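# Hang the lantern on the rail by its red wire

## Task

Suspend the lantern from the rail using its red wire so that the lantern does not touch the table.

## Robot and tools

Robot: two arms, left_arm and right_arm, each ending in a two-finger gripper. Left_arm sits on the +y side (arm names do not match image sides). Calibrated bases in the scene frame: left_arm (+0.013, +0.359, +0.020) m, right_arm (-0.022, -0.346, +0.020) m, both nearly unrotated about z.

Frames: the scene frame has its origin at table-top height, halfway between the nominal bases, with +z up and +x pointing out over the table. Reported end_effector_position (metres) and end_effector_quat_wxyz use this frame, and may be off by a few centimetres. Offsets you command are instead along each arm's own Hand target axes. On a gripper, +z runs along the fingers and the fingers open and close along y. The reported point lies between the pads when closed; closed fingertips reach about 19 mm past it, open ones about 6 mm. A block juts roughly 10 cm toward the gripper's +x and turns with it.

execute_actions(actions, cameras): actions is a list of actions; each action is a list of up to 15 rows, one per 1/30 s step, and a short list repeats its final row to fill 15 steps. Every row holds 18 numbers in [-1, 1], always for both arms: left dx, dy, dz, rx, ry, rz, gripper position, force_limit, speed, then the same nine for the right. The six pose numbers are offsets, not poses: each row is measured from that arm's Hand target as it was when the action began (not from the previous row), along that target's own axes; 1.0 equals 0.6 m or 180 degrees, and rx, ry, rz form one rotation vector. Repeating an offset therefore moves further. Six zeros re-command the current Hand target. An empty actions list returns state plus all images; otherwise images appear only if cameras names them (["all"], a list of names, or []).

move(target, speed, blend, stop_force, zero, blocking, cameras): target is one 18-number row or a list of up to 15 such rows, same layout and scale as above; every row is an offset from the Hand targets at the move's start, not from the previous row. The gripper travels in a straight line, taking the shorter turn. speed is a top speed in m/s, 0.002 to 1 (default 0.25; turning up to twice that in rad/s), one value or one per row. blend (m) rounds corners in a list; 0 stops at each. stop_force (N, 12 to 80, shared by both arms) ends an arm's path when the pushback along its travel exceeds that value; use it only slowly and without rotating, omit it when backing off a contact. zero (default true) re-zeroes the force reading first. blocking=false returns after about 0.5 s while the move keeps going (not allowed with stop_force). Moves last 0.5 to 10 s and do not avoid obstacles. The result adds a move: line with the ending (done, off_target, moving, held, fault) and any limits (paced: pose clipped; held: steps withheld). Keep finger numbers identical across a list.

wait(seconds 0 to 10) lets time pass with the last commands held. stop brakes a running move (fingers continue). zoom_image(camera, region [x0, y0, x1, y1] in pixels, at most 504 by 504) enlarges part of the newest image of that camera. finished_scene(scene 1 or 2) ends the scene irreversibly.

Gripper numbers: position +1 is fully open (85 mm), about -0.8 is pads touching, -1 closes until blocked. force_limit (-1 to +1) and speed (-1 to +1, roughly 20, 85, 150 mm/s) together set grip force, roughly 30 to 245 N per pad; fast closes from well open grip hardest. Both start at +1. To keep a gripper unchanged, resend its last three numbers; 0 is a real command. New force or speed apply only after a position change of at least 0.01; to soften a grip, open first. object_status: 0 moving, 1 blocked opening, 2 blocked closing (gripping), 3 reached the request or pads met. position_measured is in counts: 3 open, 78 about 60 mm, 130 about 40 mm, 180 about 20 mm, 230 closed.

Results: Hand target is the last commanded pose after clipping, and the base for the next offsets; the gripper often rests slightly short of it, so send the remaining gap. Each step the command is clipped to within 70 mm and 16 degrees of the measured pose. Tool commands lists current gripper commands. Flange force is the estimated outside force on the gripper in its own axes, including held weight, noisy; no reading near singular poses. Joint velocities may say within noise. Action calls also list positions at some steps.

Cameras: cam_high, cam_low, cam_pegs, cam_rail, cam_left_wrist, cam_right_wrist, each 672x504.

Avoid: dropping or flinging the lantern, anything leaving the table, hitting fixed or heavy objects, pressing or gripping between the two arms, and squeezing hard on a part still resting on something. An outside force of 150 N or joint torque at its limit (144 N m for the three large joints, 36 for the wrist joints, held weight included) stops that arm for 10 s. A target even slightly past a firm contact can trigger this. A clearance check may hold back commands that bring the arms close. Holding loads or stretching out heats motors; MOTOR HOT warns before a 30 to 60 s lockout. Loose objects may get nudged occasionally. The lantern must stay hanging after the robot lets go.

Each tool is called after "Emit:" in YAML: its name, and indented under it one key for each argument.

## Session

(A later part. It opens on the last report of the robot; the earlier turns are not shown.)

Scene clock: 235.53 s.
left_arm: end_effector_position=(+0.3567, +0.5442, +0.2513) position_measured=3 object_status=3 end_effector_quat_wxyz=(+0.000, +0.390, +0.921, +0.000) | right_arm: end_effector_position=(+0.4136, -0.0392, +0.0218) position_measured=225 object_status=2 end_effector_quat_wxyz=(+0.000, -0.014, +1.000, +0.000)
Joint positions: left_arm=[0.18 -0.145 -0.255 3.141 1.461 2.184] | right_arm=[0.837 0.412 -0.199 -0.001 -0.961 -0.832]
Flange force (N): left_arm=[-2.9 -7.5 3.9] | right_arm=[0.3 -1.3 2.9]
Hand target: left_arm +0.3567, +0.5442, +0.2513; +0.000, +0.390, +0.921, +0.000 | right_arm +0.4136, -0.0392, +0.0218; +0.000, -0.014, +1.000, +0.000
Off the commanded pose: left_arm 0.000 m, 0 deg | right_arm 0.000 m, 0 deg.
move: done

Emit:
move:
  target: [-0.2625,-0.573,0.15,0,0,0,1,1,1,0,0,0,0,0,0,-1,0,-1]
  cameras: ["cam_left_wrist","cam_pegs","cam_high","cam_low"]

Scene clock: 240.60 s.
left_arm: end_effector_position=(+0.2190, +0.1921, +0.1612) position_measured=3 object_status=3 end_effector_quat_wxyz=(+0.000, +0.390, +0.921, +0.000) | right_arm: end_effector_position=(+0.4136, -0.0392, +0.0218) position_measured=225 object_status=2 end_effector_quat_wxyz=(+0.000, -0.014, +1.000, +0.000)
Joint positions: left_arm=[-1.169 -0.478 -0.702 3.141 1.347 3.533] | right_arm=[0.837 0.412 -0.199 -0.001 -0.961 -0.832]
Flange force (N): left_arm=[4.9 -6.0 4.0] | right_arm=[0.7 -1.3 2.6]
Hand target: left_arm +0.2190, +0.1920, +0.1612; +0.000, +0.390, +0.921, +0.000 | right_arm +0.4136, -0.0392, +0.0218; +0.000, -0.014, +1.000, +0.000
Off the commanded pose: left_arm 0.000 m, 0 deg | right_arm 0.000 m, 0 deg.
move: done
camera_calibration:
cam_left_wrist: T_world_to_cam=[[0.725803, 0.68752, 0.0229435, -0.291111], [0.637059, -0.684368, 0.354676, -0.0503941], [0.259549, -0.242809, -0.934708, 0.268818], [0, 0, 0, 1]] pos_world=[0.173622, 0.230928, 0.275819]
Images, in order (width x height): cam_high 672x504, cam_low 672x504, cam_pegs 672x504, cam_left_wrist 672x504.

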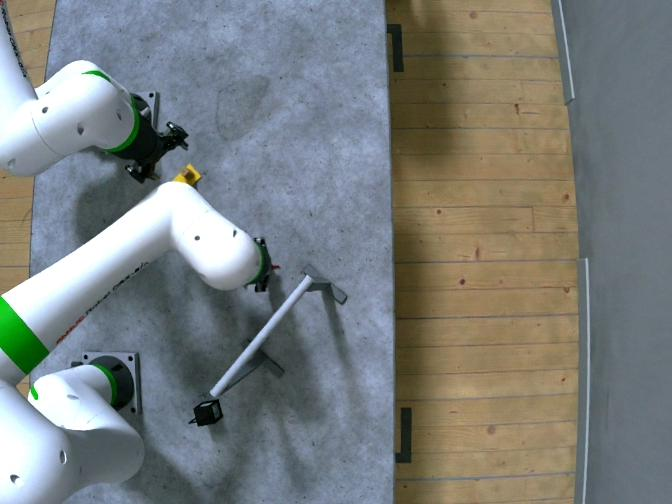

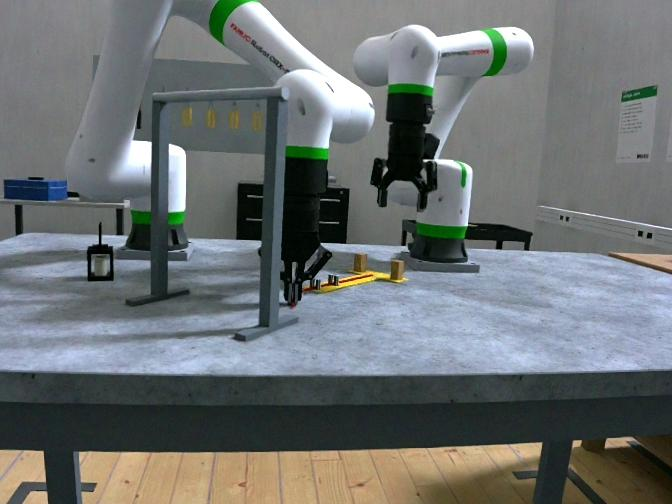

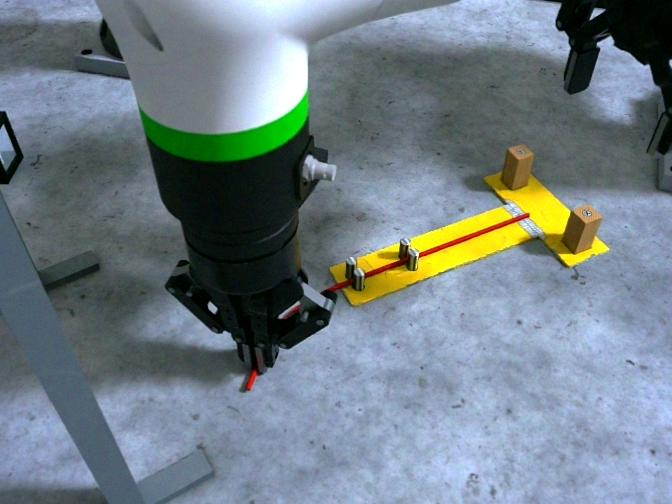

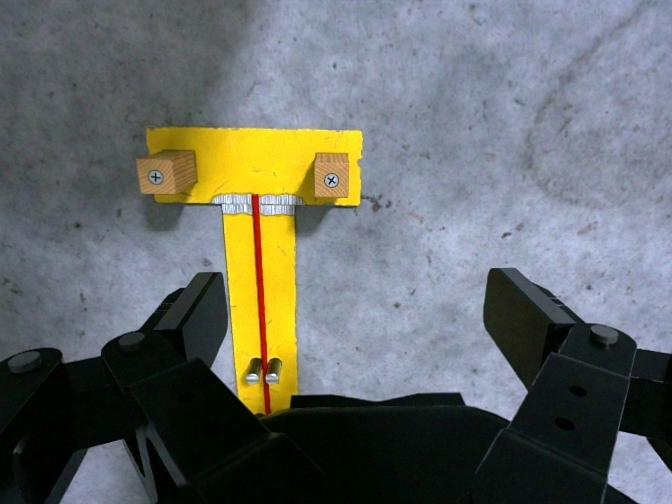

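Emit:
move:
  target: [0.031,-0.0075,0.11,0,0,0,1,1,1,0,0,0,0,0,0,-1,0,-1]
  cameras: ["cam_left_wrist","cam_pegs"]

Scene clock: 254.20 s.
left_arm: end_effector_position=(+0.2029, +0.2023, +0.0952) position_measured=3 object_status=3 end_effector_quat_wxyz=(+0.000, +0.390, +0.921, +0.000) | right_arm: end_effector_position=(+0.4136, -0.0392, +0.0218) position_measured=225 object_status=2 end_effector_quat_wxyz=(+0.000, -0.014, +1.000, +0.000)
Joint positions: left_arm=[-1.222 -0.482 -0.865 3.141 1.188 3.586] | right_arm=[0.837 0.412 -0.199 -0.001 -0.961 -0.832]
Flange force (N): left_arm=[6.7 -9.0 4.1] | right_arm=[0.3 -1.3 3.0]
Hand target: left_arm +0.2029, +0.2023, +0.0952; +0.000, +0.390, +0.921, +0.000 | right_arm +0.4136, -0.0392, +0.0218; +0.000, -0.014, +1.000, +0.000
Off the commanded pose: left_arm 0.000 m, 0 deg | right_arm 0.000 m, 0 deg.
move: done
camera_calibration:
cam_left_wrist: T_world_to_cam=[[0.725802, 0.687521, 0.0229449, -0.28492], [0.637051, -0.68436, 0.354709, -0.00962372], [0.259572, -0.242831, -0.934695, 0.213832], [0, 0, 0, 1]] pos_world=[0.157422, 0.241228, 0.209819]
Images, in order (width x height): cam_pegs 672x504, cam_left_wrist 672x504.

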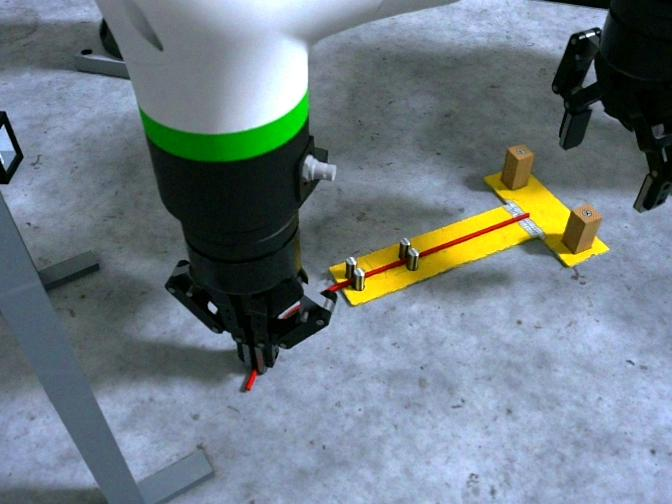

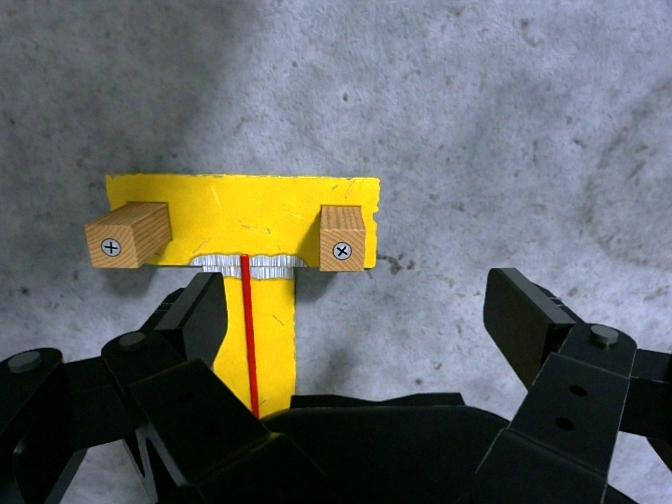

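Emit:
move:
  target:
    - [0.004,-0.003,0.098,0,0,0,1,1,1,0,0,0,0,0,0,-1,0,-1]
    - [0.004,-0.003,0.098,0,0,0,-1,-0.5,-1,0,0,0,0,0,0,-1,0,-1]
  speed: 0.1
  cameras: ["cam_left_wrist","cam_pegs"]

Scene clock: 264.13 s.
left_arm: end_effector_position=(+0.1999, +0.2028, +0.0364) position_measured=180 object_status=0 end_effector_quat_wxyz=(+0.000, +0.390, +0.921, +0.000) | right_arm: end_effector_position=(+0.4136, -0.0392, +0.0218) position_measured=225 object_status=2 end_effector_quat_wxyz=(+0.000, -0.014, +1.000, +0.000)
Joint positions: left_arm=[-1.235 -0.384 -0.966 3.141 0.989 3.599] | right_arm=[0.837 0.412 -0.199 -0.001 -0.961 -0.832]
Flange force (N): left_arm=[10.8 -11.7 -11.8] | right_arm=[1.3 -0.8 2.8]
Hand target: left_arm +0.1999, +0.2028, +0.0364; +0.000, +0.390, +0.921, +0.000 | right_arm +0.4136, -0.0392, +0.0218; +0.000, -0.014, +1.000, +0.000
Off the commanded pose: left_arm 0.000 m, 0 deg | right_arm 0.000 m, 0 deg.
move: done
camera_calibration:
cam_left_wrist: T_world_to_cam=[[0.725846, 0.687474, 0.022969, -0.281809], [0.637, -0.684407, 0.354708, 0.0134419], [0.259572, -0.242832, -0.934695, 0.159746], [0, 0, 0, 1]] pos_world=[0.154522, 0.241728, 0.151019]
Images, in order (width x height): cam_pegs 672x504, cam_left_wrist 672x504.

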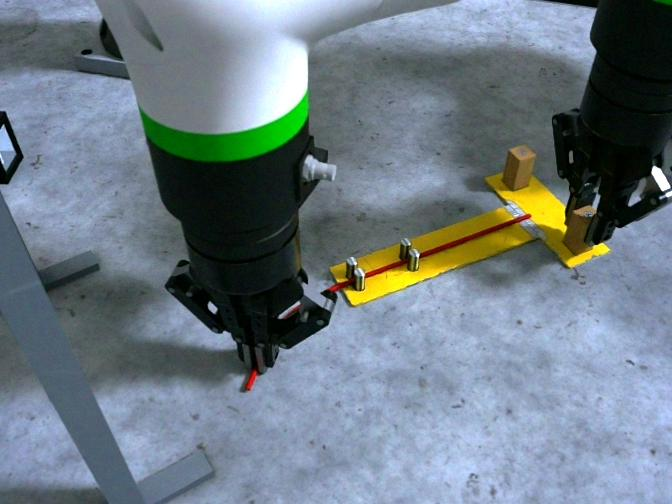

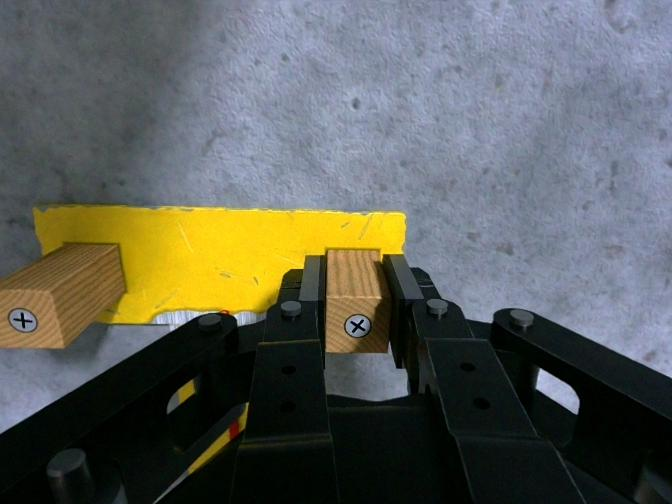

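Emit:
move:
  target:
    - [0,0,0,0,0,0,-1,-0.5,-1,0.0005,0.11,0,0,0,-0.0467,-1,0,-1]
    - [0,0,0,0,0,0,-1,-0.5,-1,0.0142,0.158,0,0,0,-0.13,-1,0,-1]
    - [0,0,0,0,0,0,-1,-0.5,-1,0.0392,0.1997,0,0,0,-0.2133,-1,0,-1]
    - [0,0,0,0,0,0,-1,-0.5,-1,0.0735,0.2328,0,0,0,-0.2967,-1,0,-1]
    - [0,0,0,0,0,0,-1,-0.5,-1,0.1147,0.2558,0,0,0,-0.38,-1,0,-1]
  cameras: ["cam_right_wrist","cam_pegs","cam_left_wrist"]
  speed: 0.09
  blend: 0.008

Scene clock: 290.80 s.
left_arm: end_effector_position=(+0.1999, +0.2028, +0.0364) position_measured=180 object_status=2 end_effector_quat_wxyz=(+0.000, +0.390, +0.921, +0.000) | right_arm: end_effector_position=(+0.3989, +0.0610, +0.0219) position_measured=225 object_status=2 end_effector_quat_wxyz=(+0.000, -0.245, +0.969, +0.000)
Joint positions: left_arm=[-1.235 -0.384 -0.966 3.141 0.989 3.599] | right_arm=[0.97 0.523 -0.031 -0.001 -1.018 -0.496]
Flange force (N): left_arm=[12.1 -8.9 -5.7] | right_arm=[-0.9 -2.4 4.4]
Hand target: left_arm +0.1999, +0.2028, +0.0364; +0.000, +0.390, +0.921, +0.000 | right_arm +0.3989, +0.0610, +0.0219; +0.000, -0.245, +0.969, +0.000 (not the last commanded pose)
Off the commanded pose: left_arm 0.000 m, 0 deg | right_arm 0.078 m, 42 deg.
move: held (right_arm; a check stopped the path); path passed 2 of 5 targets; limits=held
pose unreachable (right arm): on one or more control steps of this call, first in action 0 (counted from 0), this arm could not follow its commanded pose, so it was not sent that pose on those steps. It may still have moved: this result reports where it is.
cause: moving toward the commanded pose would bring a part of the arm too close to another arm (a part of this arm just beyond joint 4 (forearm roll) and a part of the left arm just beyond its joint 5 (wrist pitch), at the place that arm is still heading or pushing toward).
camera_calibration:
cam_left_wrist: T_world_to_cam=[[0.725847, 0.687473, 0.0229676, -0.281809], [0.637009, -0.684416, 0.354675, 0.0134476], [0.259549, -0.242809, -0.934708, 0.159746], [0, 0, 0, 1]] pos_world=[0.154522, 0.241728, 0.151019]
cam_right_wrist: T_world_to_cam=[[-0.49444, 0.868799, 0.026783, 0.153556], [0.820212, 0.456146, 0.34523, -0.34747], [0.287719, 0.192663, -0.938136, 0.0282321], [0, 0, 0, 1]] pos_world=[0.3528, 0.0196481, 0.14233]
Images, in order (width x height): cam_pegs 672x504, cam_left_wrist 672x504, cam_right_wrist 672x504.

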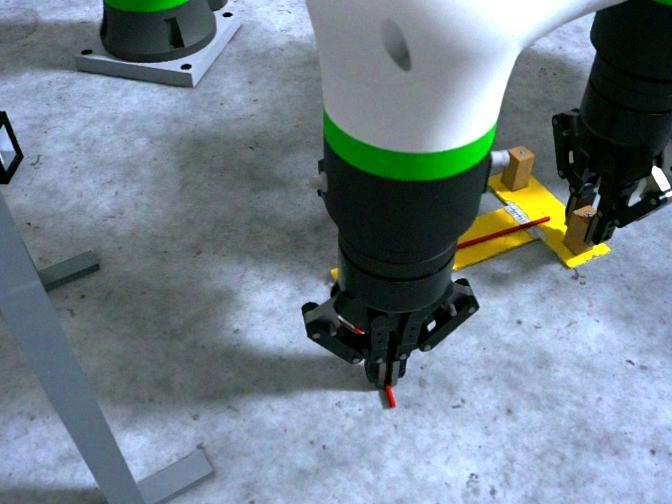

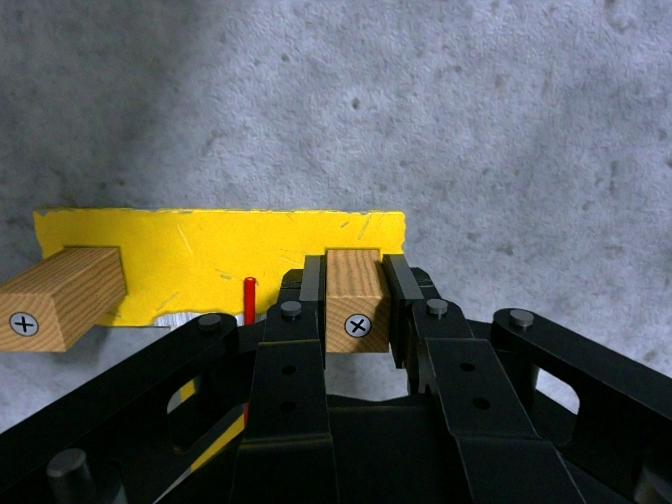

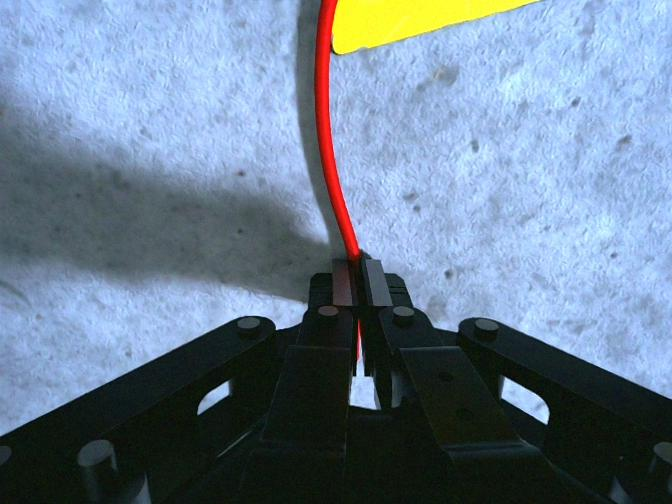

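Emit:
move:
  target:
    - [-0.0262,0.0668,0,0,0,0.0778,-1,-0.5,-1,0.0227,-0.0398,0,0,0,0.0778,-1,0,-1]
    - [-0.0703,0.1218,0,0,0,0.1556,-1,-0.5,-1,0.0565,-0.0762,0,0,0,0.1556,-1,0,-1]
    - [-0.129,0.1615,0,0,0,0.2333,-1,-0.5,-1,0.1007,-0.1067,0,0,0,0.2333,-1,0,-1]
    - [-0.1982,0.1828,0,0,0,0.3111,-1,-0.5,-1,0.1532,-0.1287,0,0,0,0.3111,-1,0,-1]
    - [-0.2728,0.1838,0,0,0,0.3889,-1,-0.5,-1,0.2118,-0.1413,0,0,0,0.3889,-1,0,-1]
  cameras: ["all"]
  speed: 0.1
  blend: 0.008

Scene clock: 335.07 s.
left_arm: end_effector_position=(+0.2859, +0.2224, +0.0364) position_measured=180 object_status=2 end_effector_quat_wxyz=(+0.000, +0.611, +0.791, +0.001) | right_arm: end_effector_position=(+0.3876, -0.0015, +0.0218) position_measured=225 object_status=2 end_effector_quat_wxyz=(+0.000, +0.023, +1.000, +0.000)
Joint positions: left_arm=[-0.881 -0.162 -0.814 3.14 0.918 2.733] | right_arm=[0.922 0.417 -0.191 -0.001 -0.963 -0.989]
Flange force (N): left_arm=[3.3 -10.3 2.5] | right_arm=[-1.0 -3.3 2.6]
Hand target: left_arm +0.2859, +0.2224, +0.0365; +0.000, +0.611, +0.791, +0.001 (not the last commanded pose) | right_arm +0.3877, -0.0015, +0.0219; +0.000, +0.023, +1.000, +0.000 (not the last commanded pose)
Off the commanded pose: left_arm 0.123 m, 41 deg | right_arm 0.094 m, 39 deg.
move: held (left_arm; a check stopped the path), off_target (right_arm; braked when a check withheld steps of left_arm); path passed 2 of 5 targets; limits=held
pose unreachable (left arm): on one or more control steps of this call, first in action 0 (counted from 0), this arm could not follow its commanded pose, so it was not sent that pose on those steps. It may still have moved: this result reports where it is.
cause: moving toward the commanded pose would bring a part of the arm too close to another arm (a part of this arm just beyond joint 4 (forearm roll) and a part of the right arm just beyond its joint 4 (forearm roll), 8 mm apart when this arm was first held).
camera_calibration:
cam_left_wrist: T_world_to_cam=[[0.969743, 0.242966, 0.0237911, -0.32858], [0.219086, -0.90912, 0.354263, 0.141585], [0.107703, -0.338332, -0.934843, 0.206838], [0, 0, 0, 1]] pos_world=[0.265342, 0.278531, 0.15102]
cam_right_wrist: T_world_to_cam=[[0.0239255, 0.999356, 0.0267419, 0.0014837], [0.938048, -0.031691, 0.345052, -0.356165], [0.345677, 0.0168297, -0.938202, 0.0207566], [0, 0, 0, 1]] pos_world=[0.32689, -0.0131193, 0.14233]

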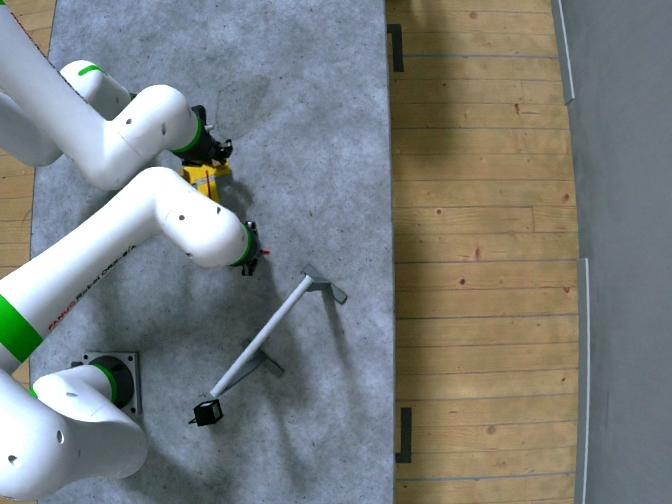

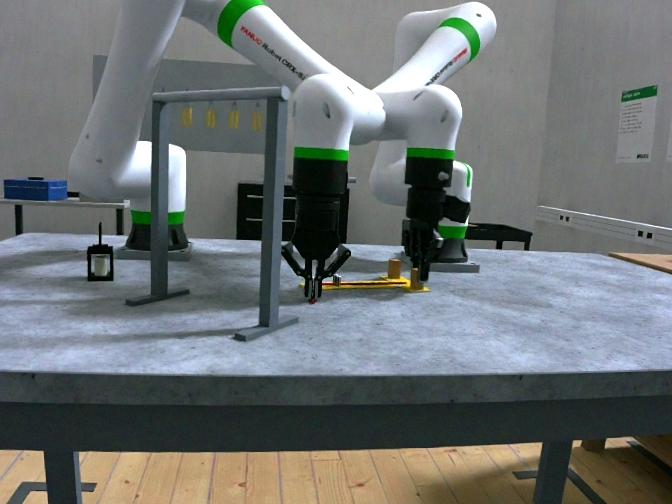

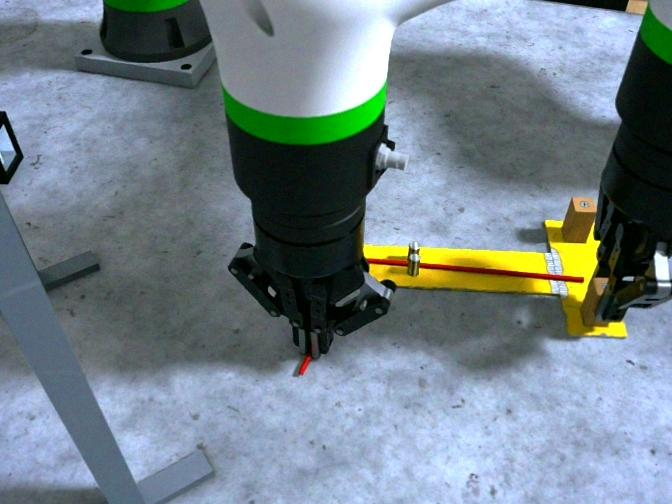

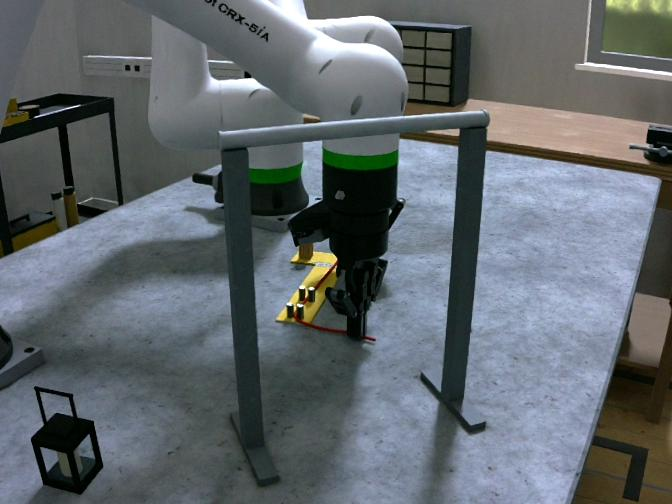

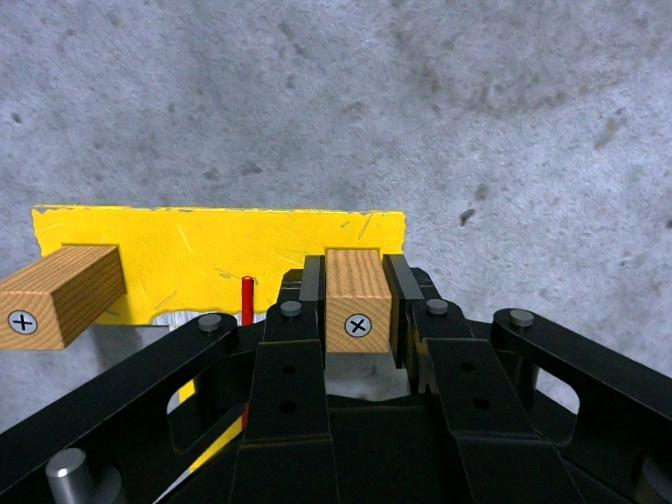

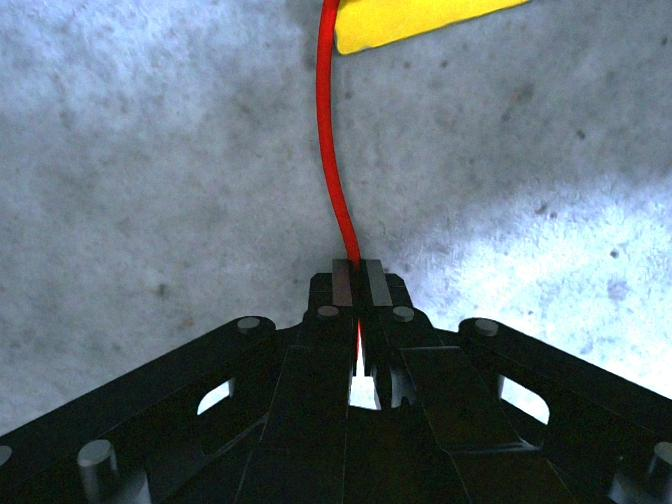

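Emit:
move:
  target:
    - [0,0,0,0,0,0,0.2,-0.5,-1,0,0,0,0,0,0,-1,0,-1]
    - [0,0,-0.008,0,-0.1944,0,0.2,-0.5,-1,0,0,0,0,0,0,-1,0,-1]
    - [0,0,-0.008,0,-0.1944,0,-1,-0.5,-1,0,0,0,0,0,0,-1,0,-1]
  cameras: ["cam_left_wrist","cam_pegs","cam_low","cam_high"]
  speed: 0.15

Scene clock: 364.43 s.
left_arm: end_effector_position=(+0.2852, +0.2219, +0.0414) position_measured=174 object_status=0 end_effector_quat_wxyz=(+0.253, +0.568, +0.778, -0.090) | right_arm: end_effector_position=(+0.3877, -0.0015, +0.0219) position_measured=225 object_status=2 end_effector_quat_wxyz=(+0.000, +0.023, +1.000, +0.000)
Joint positions: left_arm=[-0.782 -0.61 -1.128 3.313 0.521 2.561] | right_arm=[0.922 0.417 -0.191 -0.001 -0.963 -0.989]
Flange force (N): left_arm=no reading | right_arm=[1.3 -1.8 2.8]
Hand target: left_arm +0.2859, +0.2224, +0.0413; +0.238, +0.583, +0.755, -0.183 | right_arm +0.3877, -0.0015, +0.0219; +0.000, +0.023, +1.000, +0.000
Off the commanded pose: left_arm 0.001 m, 11 deg | right_arm 0.000 m, 0 deg.
joint sent to its limit (left arm) — joint 4 (forearm roll), upper limit. The joint targets are off in orientation, not in position.
move: off_target (left_arm); target 3's new numbers were sent with left_arm's hand 0.001 m and 11 deg from that target
camera_calibration:
cam_left_wrist: T_world_to_cam=[[0.924561, 0.339775, 0.172452, -0.342599], [0.0919614, -0.638189, 0.764368, 0.0985667], [0.36977, -0.690846, -0.621291, 0.201876], [0, 0, 0, 1]] pos_world=[0.233041, 0.318776, 0.109164]
Images, in order (width x height): cam_high 672x504, cam_low 672x504, cam_pegs 672x504, cam_left_wrist 672x504.

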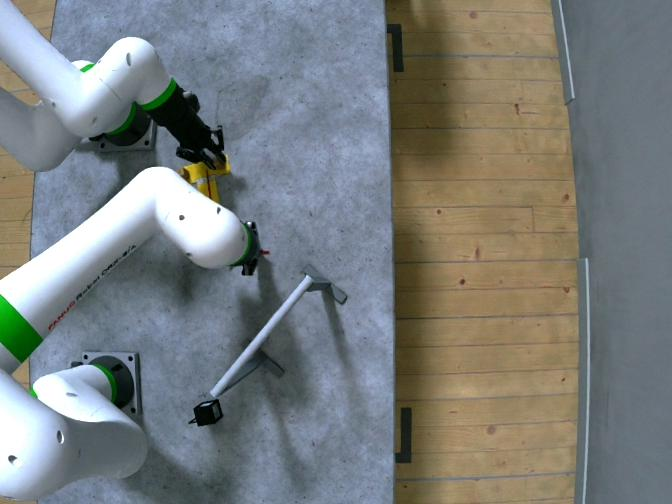

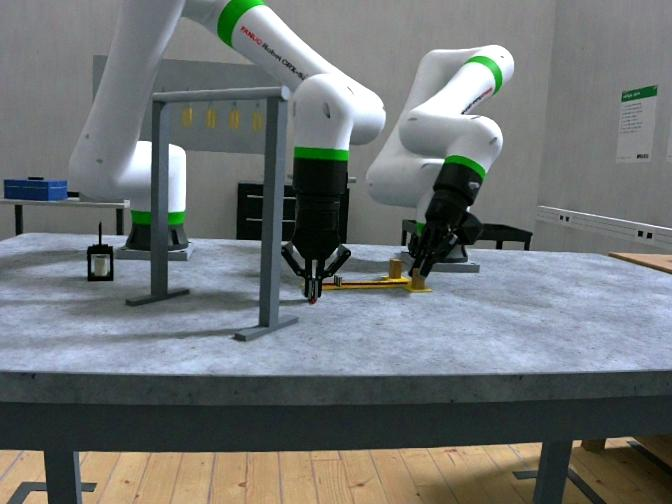

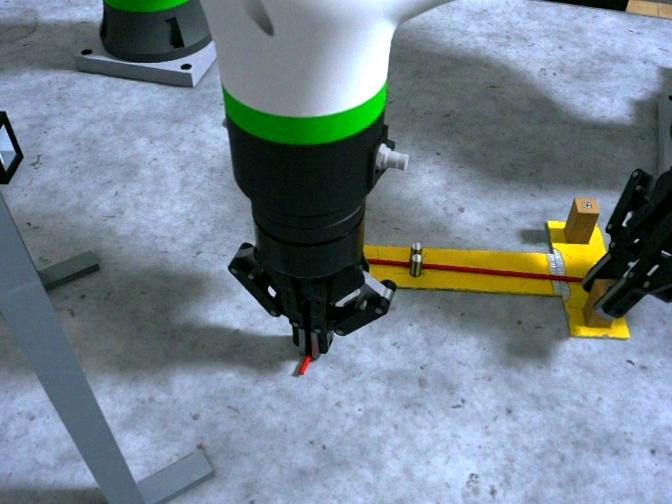

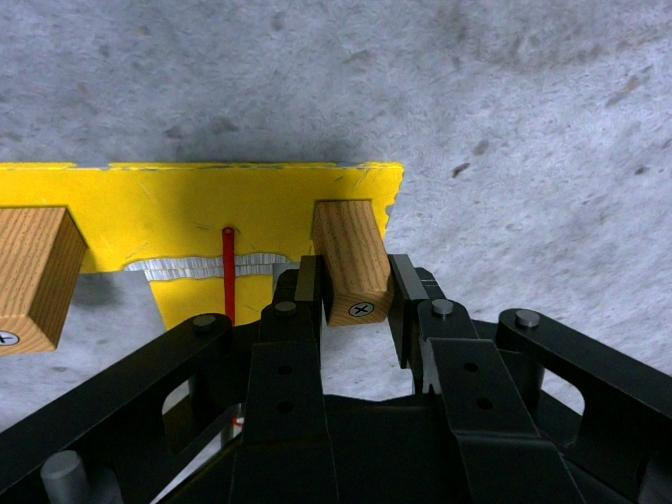

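Emit:
move:
  target:
    - [0,0,0,0,0,0,0.2,-0.5,-1,0,0,0,0,0,0,-0.3,0,-1]
    - [0,0,-0.15,0,0,0,0.2,-0.5,-1,0,0,-0.2,0,0,0,-0.3,0,-1]
  speed: 0.1

Emit:
move:
  target: [-0.3,0.25,-0.15,0,0,0,0.2,-0.5,-1,0.25,0.15,0,0,0,0,-0.3,0,-1]
  cameras: ["all"]

Scene clock: 386.83 s.
left_arm: end_effector_position=(+0.2721, +0.2716, +0.1151) position_measured=104 object_status=3 end_effector_quat_wxyz=(+0.243, +0.569, +0.782, -0.074) | right_arm: end_effector_position=(+0.3878, -0.0015, +0.1419) position_measured=167 object_status=3 end_effector_quat_wxyz=(+0.000, +0.023, +1.000, +0.000)
Joint positions: left_arm=[-0.618 -0.855 -1.007 3.313 0.93 2.459] | right_arm=[0.921 0.282 -0.061 0 -1.228 -0.99]
Flange force (N): left_arm=no reading | right_arm=[1.7 -1.7 3.2]
Hand target: left_arm +0.2727, +0.2723, +0.1150; +0.238, +0.583, +0.755, -0.183 | right_arm +0.3878, -0.0015, +0.1419; +0.000, +0.023, +1.000, +0.000
Off the commanded pose: left_arm 0.001 m, 13 deg | right_arm 0.000 m, 0 deg.
joint sent to its limit (left arm) — joint 4 (forearm roll), upper limit. The joint targets are off in orientation, not in position.
move: off_target (left_arm)

Scene clock: 388.50 s.
left_arm: end_effector_position=(+0.4416, +0.2169, +0.2922) position_measured=104 object_status=3 end_effector_quat_wxyz=(+0.220, +0.572, +0.789, -0.051) | right_arm: end_effector_position=(+0.2420, +0.0953, +0.1420) position_measured=167 object_status=3 end_effector_quat_wxyz=(+0.000, +0.023, +1.000, +0.000)
Joint positions: left_arm=[-0.473 -0.282 -0.291 3.313 1.137 2.345] | right_arm=[1.265 0.231 -0.124 -0.001 -1.215 -1.333]
Flange force (N): left_arm=[-1.9 -8.6 3.9] | right_arm=[1.3 -1.8 3.1]
Hand target: left_arm +0.4419, +0.2173, +0.2921; +0.238, +0.583, +0.755, -0.183 | right_arm +0.2420, +0.0952, +0.1420; +0.000, +0.023, +1.000, +0.000
Off the commanded pose: left_arm 0.000 m, 16 deg | right_arm 0.000 m, 0 deg.
joint sent to its limit (left arm) — joint 4 (forearm roll), upper limit. The joint targets are off in orientation, not in position.
move: off_target (left_arm)
camera_calibration:
cam_left_wrist: T_world_to_cam=[[0.920346, 0.3389, 0.195218, -0.533472], [0.114275, -0.710379, 0.694481, -0.0843718], [0.374038, -0.616854, -0.692522, 0.299346], [0, 0, 0, 1]] pos_world=[0.388654, 0.30551, 0.370041]
cam_right_wrist: T_world_to_cam=[[0.0236973, 0.999361, 0.0267716, -0.0948468], [0.937979, -0.0314908, 0.34526, -0.257927], [0.345882, 0.0169295, -0.938125, 0.182107], [0, 0, 0, 1]] pos_world=[0.18119, 0.0835809, 0.26243]

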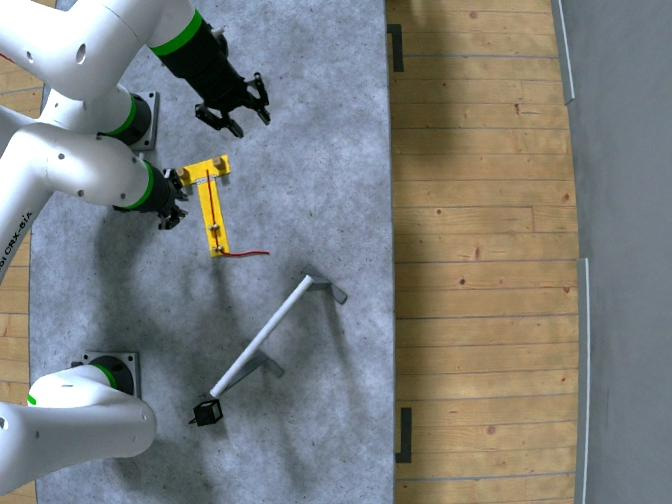

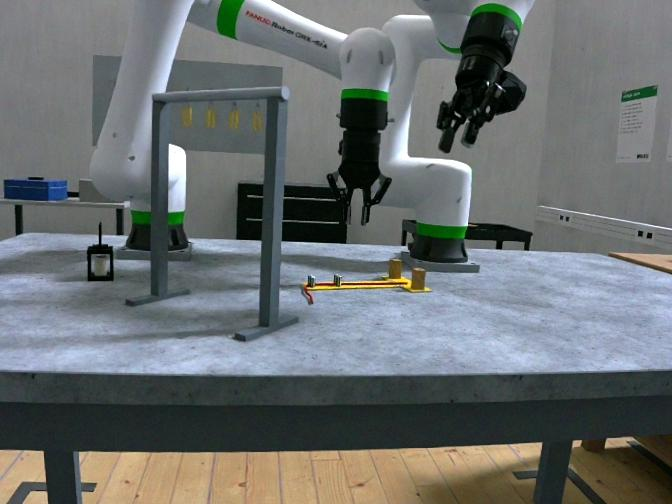

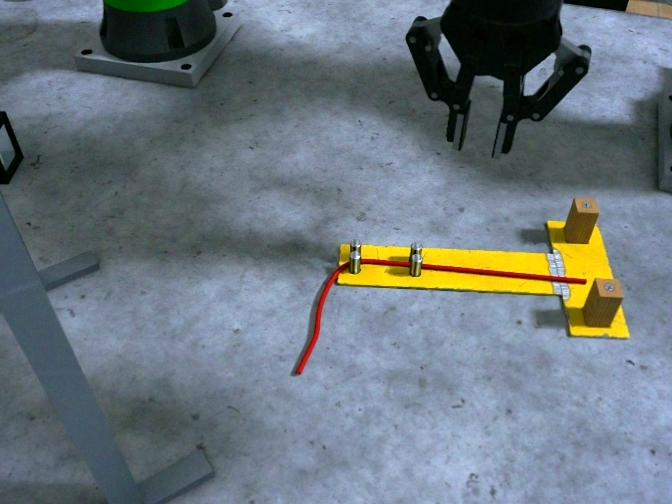

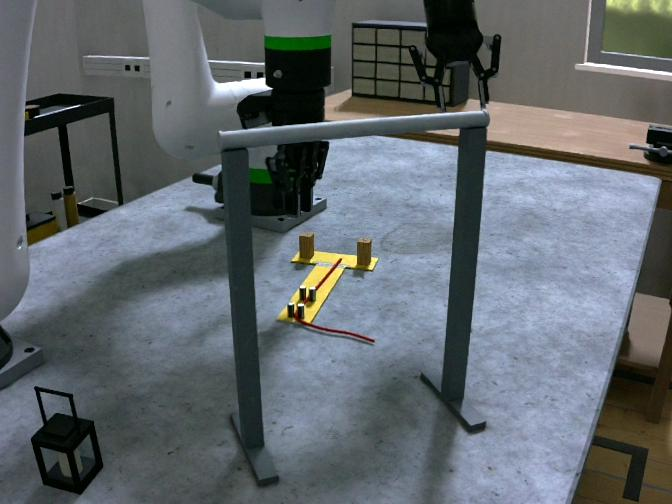

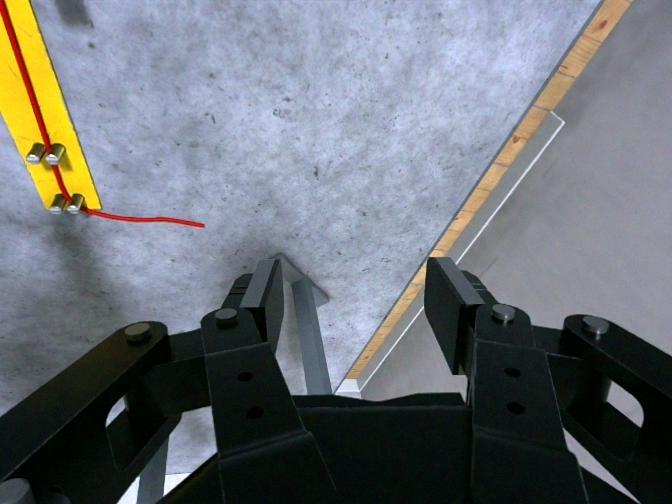

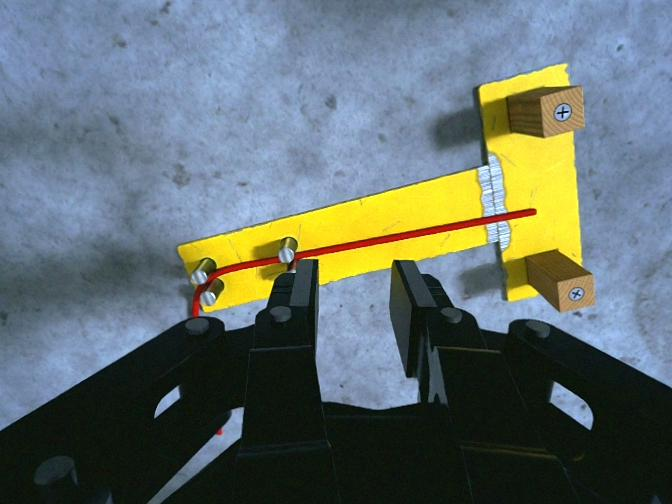

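Emit:
move:
  target: [0,0,0,0,0,0,0.2,-0.5,-1,-0.0668,-0.1003,0.1,0,0,0.4356,-0.3,0,-1]
  cameras: ["cam_right_wrist","cam_pegs"]

Scene clock: 408.20 s.
left_arm: end_effector_position=(+0.4417, +0.2169, +0.2922) position_measured=104 object_status=3 end_effector_quat_wxyz=(+0.220, +0.572, +0.789, -0.051) | right_arm: end_effector_position=(+0.2793, +0.0332, +0.0819) position_measured=167 object_status=3 end_effector_quat_wxyz=(+0.000, +0.650, +0.760, +0.000)
Joint positions: left_arm=[-0.473 -0.282 -0.291 3.313 1.137 2.345] | right_arm=[1.148 0.224 -0.287 -0.001 -1.06 -2.585]
Flange force (N): left_arm=[-1.8 -8.7 3.4] | right_arm=[-1.2 -1.1 3.0]
Hand target: left_arm +0.4419, +0.2173, +0.2921; +0.238, +0.583, +0.755, -0.183 | right_arm +0.2793, +0.0333, +0.0819; +0.000, +0.650, +0.760, +0.000
Off the commanded pose: left_arm 0.000 m, 16 deg | right_arm 0.000 m, 0 deg.
joint sent to its limit (left arm) — joint 4 (forearm roll), upper limit. The joint targets are off in orientation, not in position.
move: off_target (left_arm)
camera_calibration:
cam_right_wrist: T_world_to_cam=[[0.983782, 0.177489, 0.0259029, -0.272918], [0.157784, -0.925008, 0.345636, -0.0266008], [0.085307, -0.335944, -0.938011, 0.198475], [0, 0, 0, 1]] pos_world=[0.255758, 0.0905104, 0.202435]
Images, in order (width x height): cam_pegs 672x504, cam_right_wrist 672x504.

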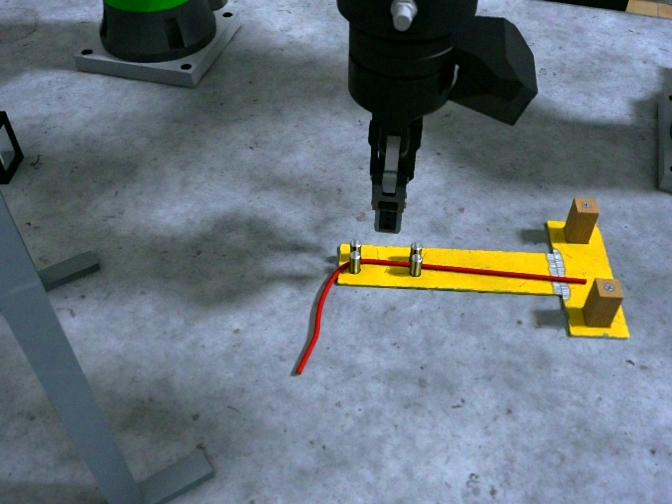

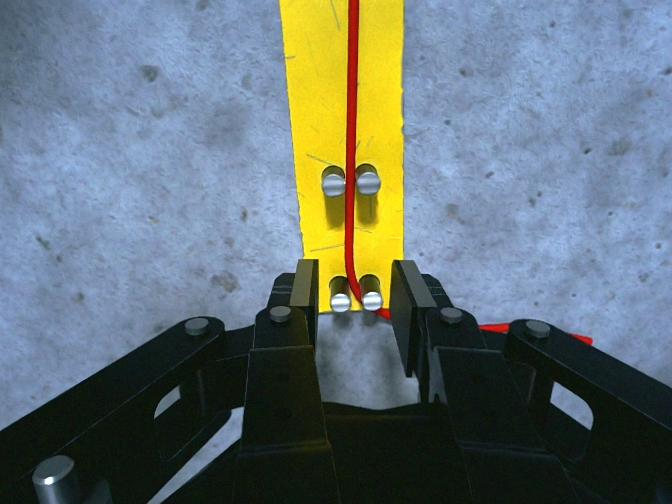

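Emit:
move:
  target: [0,0,0,0,0,0,0.2,-0.5,-1,-0.0015,-0.001,0.0945,0,0,0,-0.3,0,-1]
  cameras: ["cam_right_wrist"]
  speed: 0.04
  stop_force: 15

Emit:
move:
  target: [0,0,0,0,0,0,0.2,-0.5,-1,0,0,0,0,0,0,-1,0.5,-1]
  cameras: ["cam_right_wrist","cam_pegs"]

Scene clock: 417.30 s.
left_arm: end_effector_position=(+0.4417, +0.2169, +0.2922) position_measured=104 object_status=3 end_effector_quat_wxyz=(+0.220, +0.572, +0.789, -0.051) | right_arm: end_effector_position=(+0.2788, +0.0323, +0.0252) position_measured=167 object_status=3 end_effector_quat_wxyz=(+0.000, +0.650, +0.760, +0.000)
Joint positions: left_arm=[-0.473 -0.282 -0.291 3.313 1.137 2.345] | right_arm=[1.149 0.301 -0.344 -0.001 -0.925 -2.585]
Flange force (N): left_arm=[-2.0 -9.2 3.5] | right_arm=[-1.0 -1.8 2.9]
Hand target: left_arm +0.4419, +0.2173, +0.2921; +0.238, +0.583, +0.755, -0.183 | right_arm +0.2788, +0.0323, +0.0252; +0.000, +0.650, +0.760, +0.000
Off the commanded pose: left_arm 0.000 m, 16 deg | right_arm 0.000 m, 0 deg.
joint sent to its limit (left arm) — joint 4 (forearm roll), upper limit. The joint targets are off in orientation, not in position.
move: off_target (left_arm)
camera_calibration:
cam_right_wrist: T_world_to_cam=[[0.983773, 0.177525, 0.0260115, -0.270814], [0.157791, -0.925046, 0.345532, -0.00774036], [0.0854023, -0.33582, -0.938046, 0.144999], [0, 0, 0, 1]] pos_world=[0.255258, 0.0896096, 0.145735]
Images, in order (width x height): cam_right_wrist 672x504.

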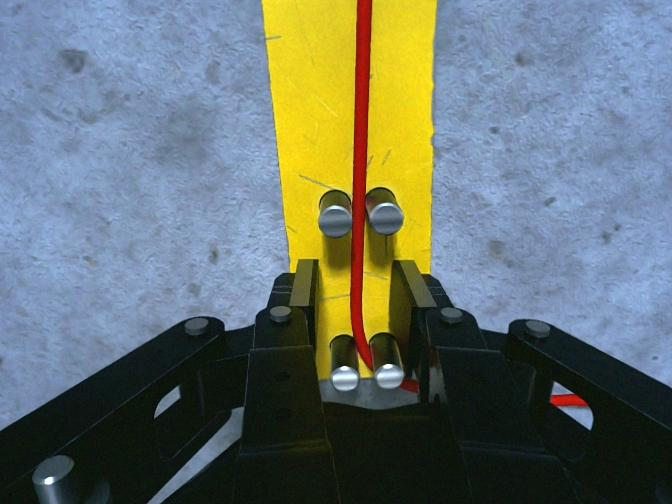

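Scene clock: 419.00 s.
left_arm: end_effector_position=(+0.4417, +0.2169, +0.2922) position_measured=104 object_status=3 end_effector_quat_wxyz=(+0.220, +0.572, +0.789, -0.051) | right_arm: end_effector_position=(+0.2788, +0.0323, +0.0253) position_measured=228 object_status=0 end_effector_quat_wxyz=(+0.000, +0.650, +0.760, +0.000)
Joint positions: left_arm=[-0.473 -0.282 -0.291 3.313 1.137 2.345] | right_arm=[1.149 0.301 -0.344 -0.001 -0.925 -2.585]
Flange force (N): left_arm=[-2.0 -9.1 3.5] | right_arm=[-5.6 -8.0 -29.9]
Hand target: left_arm +0.4419, +0.2173, +0.2921; +0.238, +0.583, +0.755, -0.183 | right_arm +0.2788, +0.0323, +0.0252; +0.000, +0.650, +0.760, +0.000
Off the commanded pose: left_arm 0.000 m, 16 deg | right_arm 0.000 m, 0 deg.
joint sent to its limit (left arm) — joint 4 (forearm roll), upper limit. The joint targets are off in orientation, not in position.
move: off_target (left_arm)
camera_calibration:
cam_right_wrist: T_world_to_cam=[[0.983757, 0.177616, 0.0259774, -0.270814], [0.157888, -0.925029, 0.345533, -0.00776733], [0.0854019, -0.335819, -0.938047, 0.144999], [0, 0, 0, 1]] pos_world=[0.255258, 0.0896092, 0.145735]
Images, in order (width x height): cam_pegs 672x504, cam_right_wrist 672x504.

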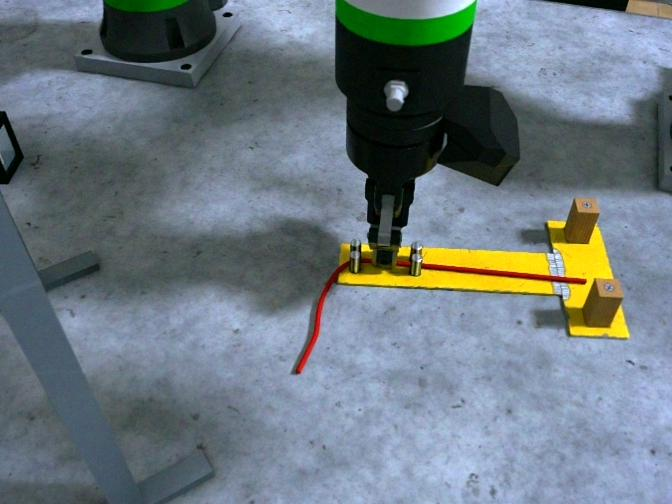

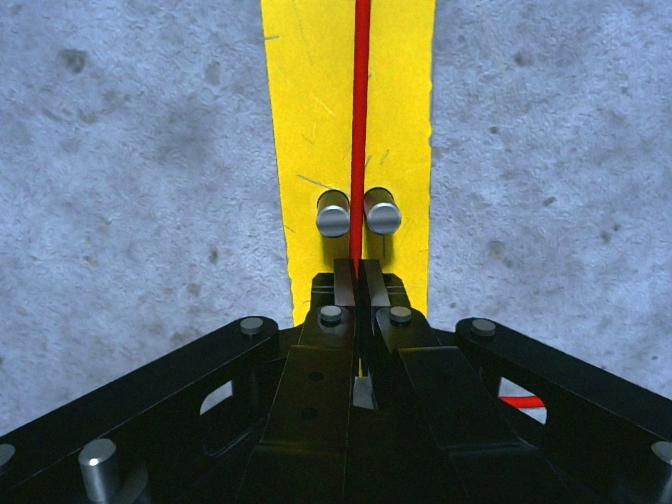

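Emit:
move:
  target: [0,0,0,0,0,0,0.2,-0.5,-1,0,0,-0.1,0,0,0,-1,0.5,-1]
  cameras: ["cam_right_wrist","cam_pegs","cam_low"]
  speed: 0.04

Scene clock: 423.10 s.
left_arm: end_effector_position=(+0.4417, +0.2169, +0.2922) position_measured=104 object_status=3 end_effector_quat_wxyz=(+0.220, +0.572, +0.789, -0.051) | right_arm: end_effector_position=(+0.2788, +0.0323, +0.0852) position_measured=231 object_status=3 end_effector_quat_wxyz=(+0.000, +0.649, +0.760, +0.000)
Joint positions: left_arm=[-0.473 -0.282 -0.291 3.313 1.137 2.345] | right_arm=[1.149 0.218 -0.286 -0.001 -1.067 -2.585]
Flange force (N): left_arm=[-1.6 -8.5 3.3] | right_arm=[-1.5 -1.3 3.5]
Hand target: left_arm +0.4419, +0.2173, +0.2921; +0.238, +0.583, +0.755, -0.183 | right_arm +0.2788, +0.0323, +0.0852; +0.000, +0.650, +0.760, +0.000
Off the commanded pose: left_arm 0.000 m, 16 deg | right_arm 0.000 m, 0 deg.
joint sent to its limit (left arm) — joint 4 (forearm roll), upper limit. The joint targets are off in orientation, not in position.
move: off_target (left_arm)
camera_calibration:
cam_right_wrist: T_world_to_cam=[[0.983758, 0.177612, 0.0259604, -0.272369], [0.157883, -0.924997, 0.345619, -0.0285183], [0.0853996, -0.335907, -0.938016, 0.201284], [0, 0, 0, 1]] pos_world=[0.255258, 0.0896096, 0.205735]
Images, in order (width x height): cam_low 672x504, cam_pegs 672x504, cam_right_wrist 672x504.

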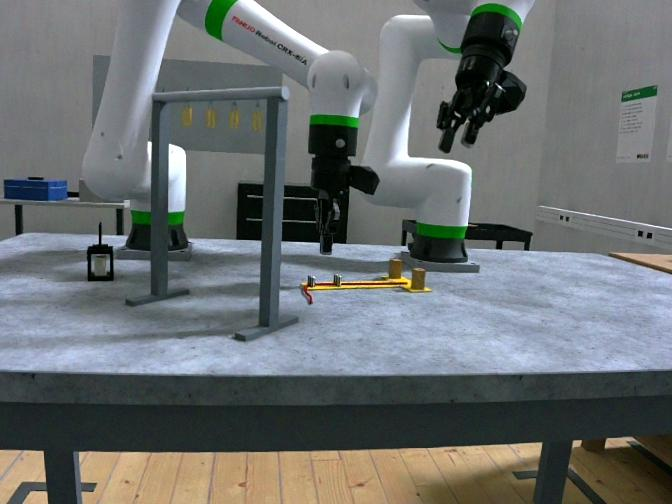

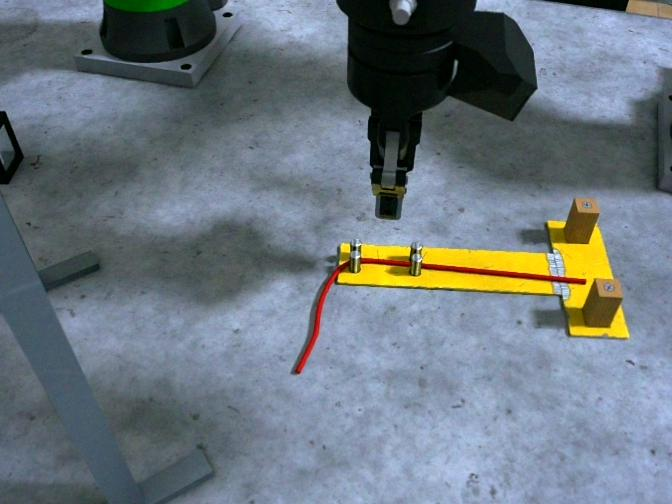

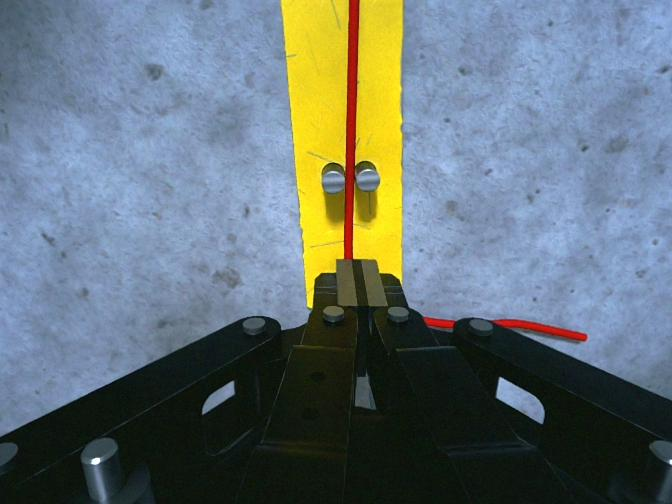

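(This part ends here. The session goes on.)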